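## Task

Pull the pink shorts from the laundry pile and leave them on the right arm's side of the table, not touching any other garment. All other garments must stay on the pile's side. No garment may end up on the floor, draped over a table edge, or resting on either arm's base. Dropping or tossing garments is allowed.

## Robot and tools

Robot: two 7-joint xArm7 arms, left_arm and right_arm, each ending in a parallel two-finger gripper with a wrist camera. Fixed cameras cam_high and cam_low sit on a stand behind the arms; wrist cameras are cam_left_wrist and cam_right_wrist. All images are 672x504.

Frames. Scene frame: origin at table-top height, halfway between the two nominal bases; +x points out across the table, +y toward the left arm, +z up. So the left arm's half of the table is +y, the right arm's half is -y. Measured bases: left_arm at (-0.044, +0.265, 0) m, right_arm at (+0.051, -0.378, 0) m, each yawed very slightly. Every hand position, orientation, velocity and wrist-camera pose in a result is given in that arm's own base frame; fixed cameras and the table use the scene frame. Printed hand poses may be off by a few cm, more when reaching far.

A command row is always 16 numbers: left_arm's 7 joint angles then its gripper opening, then right_arm's 7 joint angles then its opening, even when one arm should stay put. Joint order per arm: waist, shoulder, upper arm roll, elbow, forearm roll, wrist pitch, wrist roll. Joint values are absolute target angles in radians, in the same convention the result prints (not offsets). For waist, shoulder and upper arm roll the sign is flipped relative to the URDF; the ranges listed here use URDF signs, so flip those three: waist -6.283..6.283, shoulder -2.094..2.059 in your numbers, upper arm roll -6.283..6.283, elbow -0.192..3.927, forearm roll -6.283..6.283, wrist pitch -1.693..3.142, wrist roll -6.283..6.283. Asking more than 0.010 rad beyond a range (and beyond the current angle) gets the call refused; a target just past the true end is clipped and the result says joint sent to its limit. Opening is absolute, -1 (closed) to +1 (fully open, pads 0.084 m apart). Sending 0 is a real command, so repeat the present value to leave a gripper alone.

Tools.
execute_actions(actions, cameras): actions is a list of actions; each action is a list of 1 to 15 rows, one row per 1/30 s step, and a short action repeats its last row to fill 15 steps. Images come back only for an empty actions list or when cameras names them (["all"], or a list of names; an unknown name voids the call). An empty list also shows fields normally omitted.
move(target, speed, blend, opening_speed, blocking, cameras): target is one 16-number row or a list of up to 15 such rows (absolute joint goals), all sharing at most 10 s. speed is rad/s for the joint with farthest to travel, 0.01 to 3.14, default 0.5; one value or one per target. blend is in rad, rounding corners at intermediate targets (0 = stop at each). opening_speed (0.2 or more, per second on the -1..+1 scale) ramps gripper openings. blocking=false returns after about 0.5 s while motion continues; a new move replaces the running one. Moves do not avoid obstacles or the other arm.
wait(seconds 0 to 10): lets time pass with commands held.
stop(): brakes a running move.
zoom_image(camera, region): region [x0, y0, x1, y1] in image pixels from top-left, at most 504 by 504, on the newest image of that camera.
clear_fault(arm): arm is left_arm or right_arm; only after a reported torque fault.
read_manual(section): licence texts only.
finished_scene(scene): scene is the current scene's number; ends it irreversibly. After ending the first scene, make no further call in that reply.

Results. Joint positions and Joint velocities list each arm's 7 joints (rad, rad/s) plus finger-pad gap (m). Joint targets shows what joints are being driven toward now; resend these to hold still. Tool commands shows current gripper commands; grip_measured is the measured opening on the -1..+1 scale; command clearly below it to keep holding. Joint torques are total drive output (noisy, offset, include gravity). end_effector_position is between the closed pads, about 2 cm behind the fingertips; fingers point along the gripper's +z and open along its y. A move adds a move: line (done, off_target, moving, held, fault; limits=held if steps were withheld). joint command not followed means the inter-arm clearance check altered targets. Wrist depth gives a 7x7 grid of distances in mm (172 to 3000, '-' = no value). Actions calls also list joint positions at sampled steps. MOTOR HOT appears from 65 C; at 80 C an OVER-TEMPERATURE FAULT brakes that arm for 30 to 60 s or more.

Motion limits: each joint target stays within 0.637 rad of its measured angle per step, drive speed up to 3.14 rad/s, gripper speed capped near 1 m/s. The scene keeps running while you think, holding the last command or continuing a move.

Avoid: any contact between the two arms (including closing a gripper on the other's fingers), striking the table or heavy objects fast, pressing into things (a torque fault stops the arm until clear_fault; load limits in N m: waist 42.3, shoulder 42.4, upper arm roll 27, elbow 27, forearm roll 27, wrist pitch 14.5, wrist roll 15.2), holding stretched poses or pushing at unreachable targets (heat), and any garment leaving the table or hanging over its edge. Grip force is about 24 N per pad.

Each tool is called after "Emit:" by a JSON object that holds its "name" and its "arguments".

## Session

Emit:
{"name": "execute_actions", "arguments": {"actions": []}}

Scene clock: 0.00 s.
left_arm: end_effector_position=(+0.7283, -0.5040, +0.2180) grip_measured=+1.00 end_effector_quat_wxyz=(+0.140, +0.855, -0.048, +0.496) | right_arm: end_effector_position=(+0.3896, -0.0018, +0.3962) grip_measured=+1.00 end_effector_quat_wxyz=(-0.452, +0.768, +0.454, -0.016)
Joint positions: left_arm=[0.828 -1.168 -0.485 2.296 0.18 0.169 -0.923 0.084] | right_arm=[0.044 -0.267 0.419 1.746 0.688 2.275 -1.326 0.084]
Joint velocities: within noise
Joint torques (N m): no reading
Motor temperatures (°C): left_arm=[34 39 39 39 32 41 41] | right_arm=[33 37 39 39 33 35 38]
Wrist depth (mm): cam_left_wrist=[1141 1366 1222 1375 2528 2595 2760 / 1145 1188 1220 1253 2685 2828 2863 / 1585 2192 2685 2749 2816 - - / 1653 2165 2302 2302 2501 2749 - / 1649 1813 1908 1940 2099 2213 2302 / 1487 1585 1642 1694 1809 1852 1946 / 1377 1428 1458 1519 1585 1626 1706] | cam_right_wrist=[2302 1732 1758 293 282 274 267 / 2381 434 418 - 295 358 602 / 579 449 421 405 380 650 593 / 454 462 1025 884 742 642 565 / 2793 - 974 825 703 610 539 / - 2935 916 767 660 576 511 / 2923 2696 846 716 622 548 503]
Joint targets: left_arm=[0.828 -1.168 -0.485 2.296 0.180 0.169 -0.923] | right_arm=[0.044 -0.267 0.419 1.746 0.688 2.275 -1.326]
Tool commands: left_gripper/opening=+1.0 right_gripper/opening=+1.0

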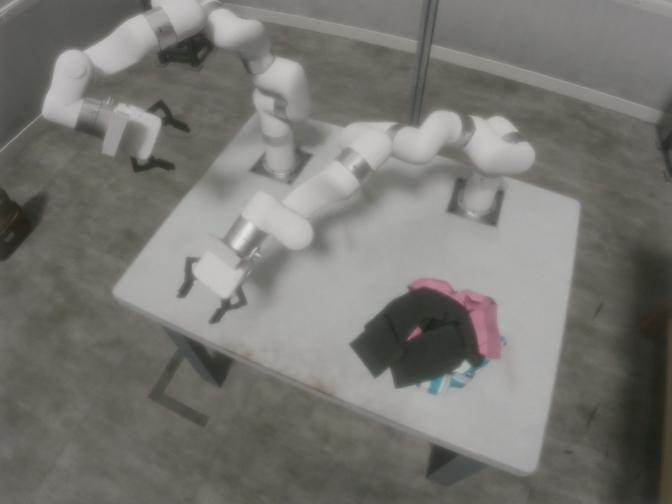

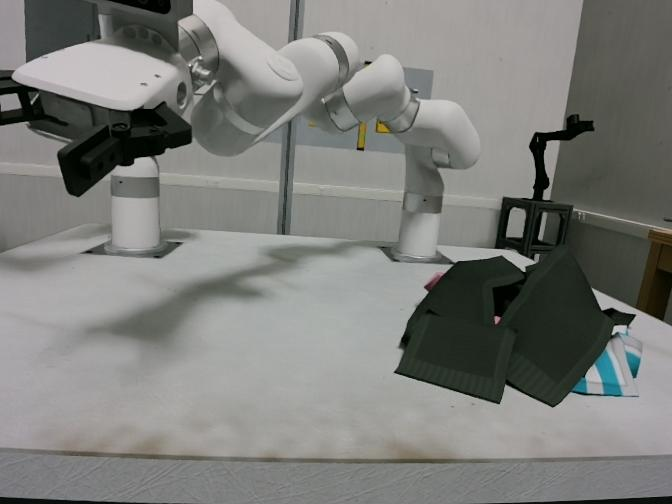

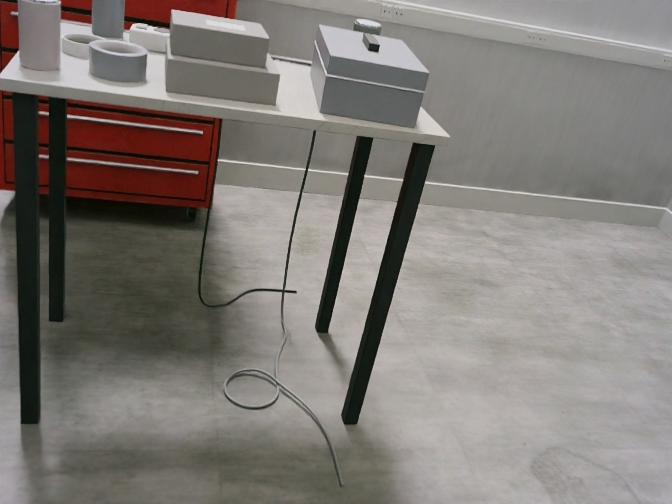

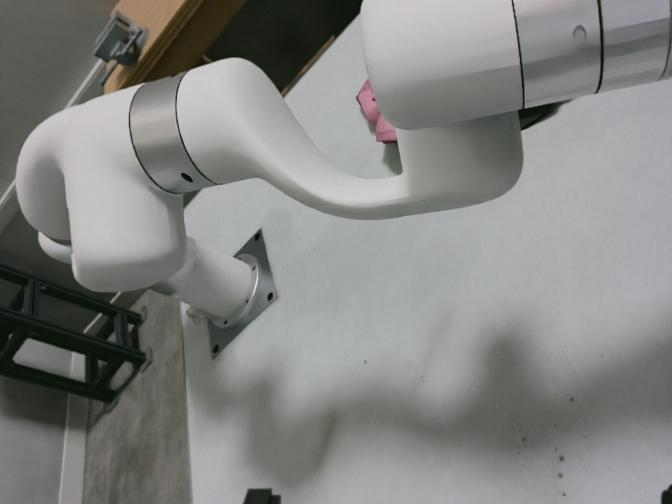

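Emit:
{"name": "move", "arguments": {"target": [0,0.2126,0,1.4459,0,1.6585,0,0.6, 0.8,0.6,0,0.9,0,1.5,0,1], "speed": 1.2, "cameras": ["cam_high","cam_low","cam_left_wrist"]}}

Scene clock: 16.00 s.
left_arm: end_effector_position=(+0.3999, +0.0000, +0.4202) grip_measured=+0.59 end_effector_quat_wxyz=(+0.000, +1.000, +0.000, +0.000) | right_arm: end_effector_position=(+0.2097, -0.2159, +0.3401) grip_measured=+1.00 end_effector_quat_wxyz=(+0.000, +0.921, -0.389, +0.000)
Joint positions: left_arm=[0 0.212 0 1.446 0 1.658 0 0.069] | right_arm=[0.8 0.6 0 0.9 0 1.5 0 0.084]
Joint torques (N m): left_arm=[-3.56 25.43 3.09 9.52 -1.71 0.31 1.81] | right_arm=[5.33 10.08 -2.21 12.87 -1.88 -2.41 1.09]
Wrist depth (mm): cam_left_wrist=[550 550 548 545 546 550 551 / 549 548 550 478 486 527 552 / 548 547 506 460 507 515 549 / 548 545 519 481 460 525 548 / 548 547 537 496 465 522 548 / 546 547 545 523 505 547 548 / 545 547 545 547 545 545 548] | cam_right_wrist=[1278 1285 1285 1290 1283 1290 1288 / 469 1281 1283 1290 1283 1292 1295 / 469 470 1283 1283 1290 1290 1295 / 470 469 469 1285 1292 1295 1305 / 468 470 470 472 1290 1300 1295 / 468 470 469 471 489 1290 1295 / 470 470 471 471 472 1285 1297]
Joint targets: left_arm=[0.000 0.213 0.000 1.446 0.000 1.658 0.000] | right_arm=[0.800 0.600 0.000 0.900 0.000 1.500 0.000]
move: done
Images, in order (width x height): cam_high 672x504, cam_low 672x504, cam_left_wrist 672x504.

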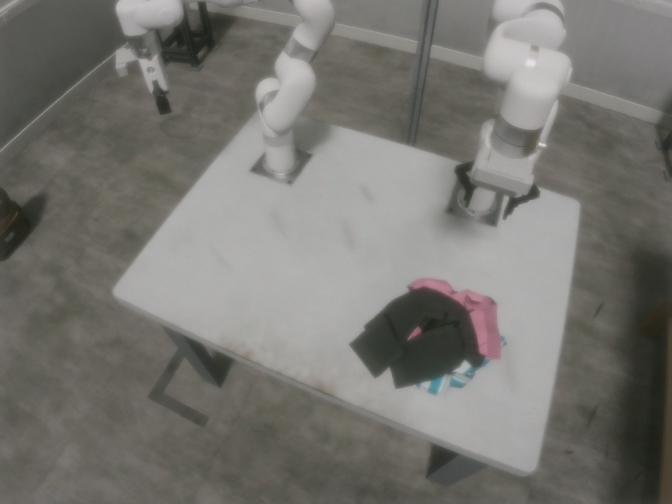

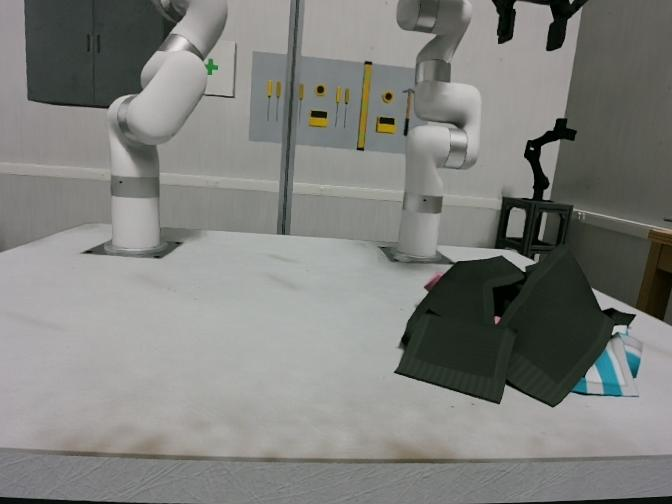

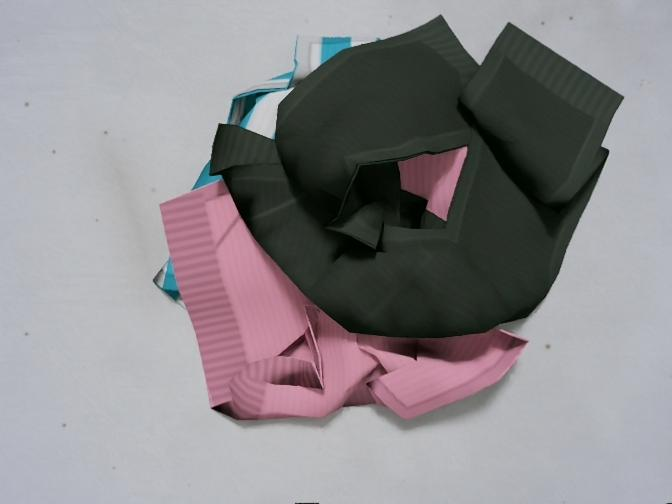

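Emit:
{"name": "move", "arguments": {"target": [[-0.075,-0.0848,0,0.5424,0,0.4576,0,0.8, 0.8,0.6,0,0.9,0,1.5,0,1],[-0.075,-0.0848,0,0.5424,0,0.4576,0,-1, 0.8,0.6,0,0.9,0,1.5,0,1],[-0.05,0.4335,0,0.3651,0,0.7986,0,-1, 0.8,0.6,0,0.9,0,1.5,0,1],[-0.05,0.6,0,0.9,0,1.5,0,-1, 0.8,0.6,0,0.9,0,1.5,0,1]], "speed": [0.8,0.5,0.5,0.7], "blend": [0,0,0.05,0], "opening_speed": 2.5, "cameras": ["cam_high","cam_low","cam_left_wrist"]}}

Scene clock: 44.17 s.
left_arm: end_effector_position=(+0.3006, +0.0150, +0.3400) grip_measured=-0.93 end_effector_quat_wxyz=(+0.000, +1.000, +0.025, +0.000) | right_arm: end_effector_position=(+0.2097, -0.2159, +0.3401) grip_measured=+1.00 end_effector_quat_wxyz=(+0.000, +0.921, -0.389, +0.000)
Joint positions: left_arm=[-0.05 0.6 0 0.9 0 1.5 0 0.003] | right_arm=[0.8 0.6 0 0.9 0 1.5 0 0.084]
Joint torques (N m): left_arm=[2.7 16.36 1.8 15.82 -1.34 0.34 1.14] | right_arm=[5.29 9.31 -2.26 12.97 -1.56 -2.31 1.04]
Wrist depth (mm): cam_left_wrist=[469 469 442 434 418 422 446 / 470 469 454 453 433 448 467 / 469 470 468 422 383 379 415 / 467 468 469 469 400 401 452 / 467 467 468 243 229 468 467 / 467 467 260 206 197 388 467 / 465 466 227 194 - - -] | cam_right_wrist=[1281 1285 1288 1285 1285 1292 1288 / 468 1283 1290 1290 1283 1285 1281 / 468 469 1281 1290 1288 1292 1292 / 468 470 471 1292 1288 1290 1285 / 469 470 471 471 1290 1292 1292 / 468 469 469 472 490 1290 1297 / 468 471 471 470 472 1290 1295]
Joint targets: left_arm=[-0.050 0.600 0.000 0.900 0.000 1.500 0.000] | right_arm=[0.800 0.600 0.000 0.900 0.000 1.500 0.000]
move: done
Images, in order (width x height): cam_high 672x504, cam_low 672x504, cam_left_wrist 672x504.

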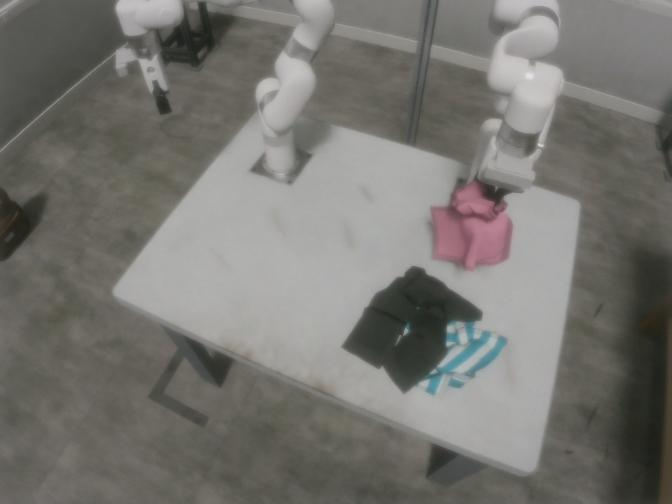

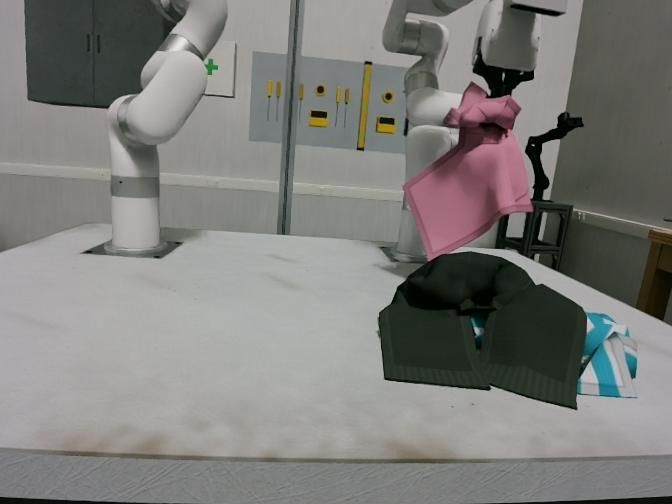

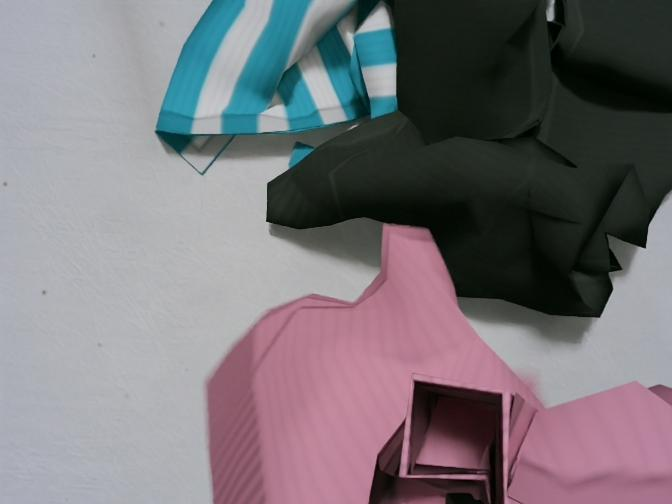

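Emit:
{"name": "move", "arguments": {"target": [[0.5,0.2126,0,1.4459,0,1.6585,0,-1, 0.8,0.6,0,0.9,0,1.5,0,1],[0.951,-0.5083,0,1.9551,0,1.0468,0,-1, 0.8,0.6,0,0.9,0,1.5,0,1],[0.951,-0.6348,0,1.5732,0,0.5384,0,-1, 0.8,0.6,0,0.9,0,1.5,0,1],[0.951,-0.6348,0,1.5732,0,0.5384,0,0.7, 0.8,0.6,0,0.9,0,1.5,0,1],[0.951,-0.5083,0,1.9551,0,1.0468,0,0.7, 0.8,0.6,0,0.9,0,1.5,0,1],[0.35,-0.1202,0,1.7569,0,1.6367,0,0.7, 0.8,0.6,0,0.9,0,1.5,0,1]], "speed": [1.0,0.9,0.7,0.7,0.7,1.0], "blend": [0.25,0.05,0,0,0.1,0], "opening_speed": 3, "cameras": ["cam_high","cam_low","cam_left_wrist"]}}

Scene clock: 63.10 s.
left_arm: end_effector_position=(+0.4696, -0.1715, +0.4000) grip_measured=+0.70 end_effector_quat_wxyz=(+0.000, +0.985, -0.174, +0.000) | right_arm: end_effector_position=(+0.2097, -0.2159, +0.3401) grip_measured=+1.00 end_effector_quat_wxyz=(+0.000, +0.921, -0.389, +0.000)
Joint positions: left_arm=[0.35 -0.12 0 1.757 0 1.637 0 0.073] | right_arm=[0.8 0.6 0 0.9 0 1.5 0 0.084]
Joint torques (N m): left_arm=[-3.59 34.49 3.37 9.74 -0.26 0.37 -1.52] | right_arm=[5.43 9.53 -2.09 13.39 -1.73 -2.29 0.8]
Motor temperatures (°C): left_arm=[34 40 39 43 32 42 42] | right_arm=[33 38 39 44 33 36 38]
Wrist depth (mm): cam_left_wrist=[1322 1320 528 530 529 531 529 / 529 529 528 529 530 528 530 / 527 524 528 524 528 529 528 / 497 482 517 525 527 528 528 / 469 449 492 513 527 527 528 / 490 477 493 518 526 526 527 / 510 487 466 473 526 526 526] | cam_right_wrist=[1283 1281 1283 1290 1281 1292 1292 / 469 1285 1285 1290 1285 1290 1297 / 470 470 1288 1285 1288 1292 1292 / 470 470 470 1295 1290 1290 1292 / 470 470 470 470 1285 1288 1288 / 469 471 471 471 490 1290 1302 / 467 470 471 471 472 1285 1295]
Joint targets: left_arm=[0.350 -0.120 0.000 1.757 0.000 1.637 0.000] | right_arm=[0.800 0.600 0.000 0.900 0.000 1.500 0.000]
move: done
Images, in order (width x height): cam_high 672x504, cam_low 672x504, cam_left_wrist 672x504.

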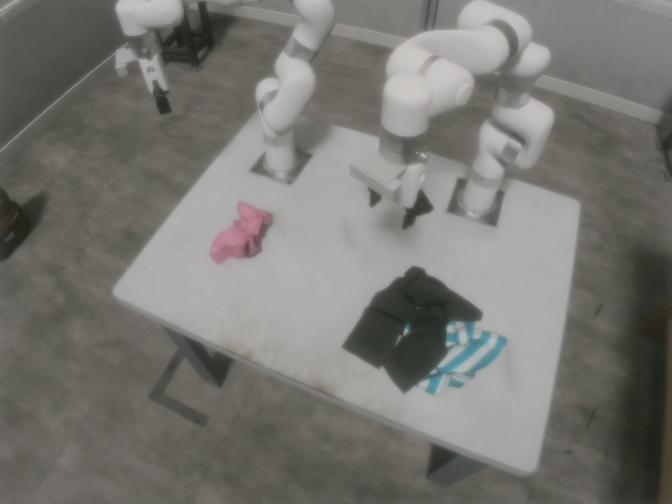

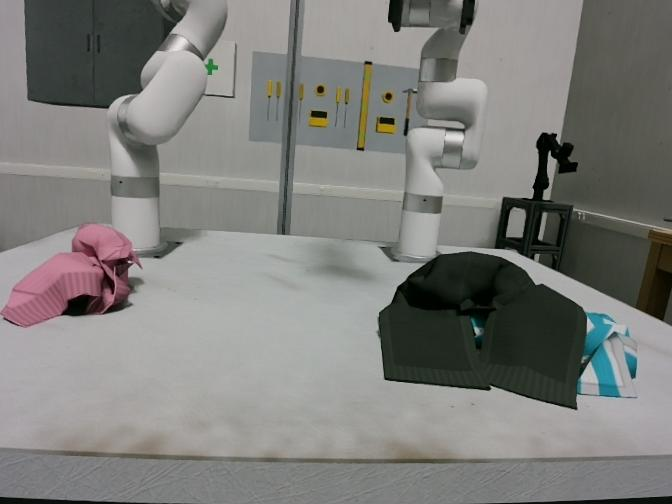

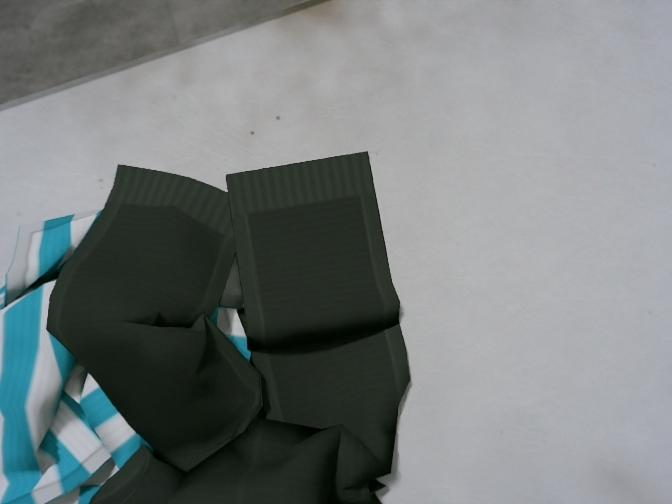

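Emit:
{"name": "finished_scene", "arguments": {"scene": 3}}

The scene is finished: the task was done.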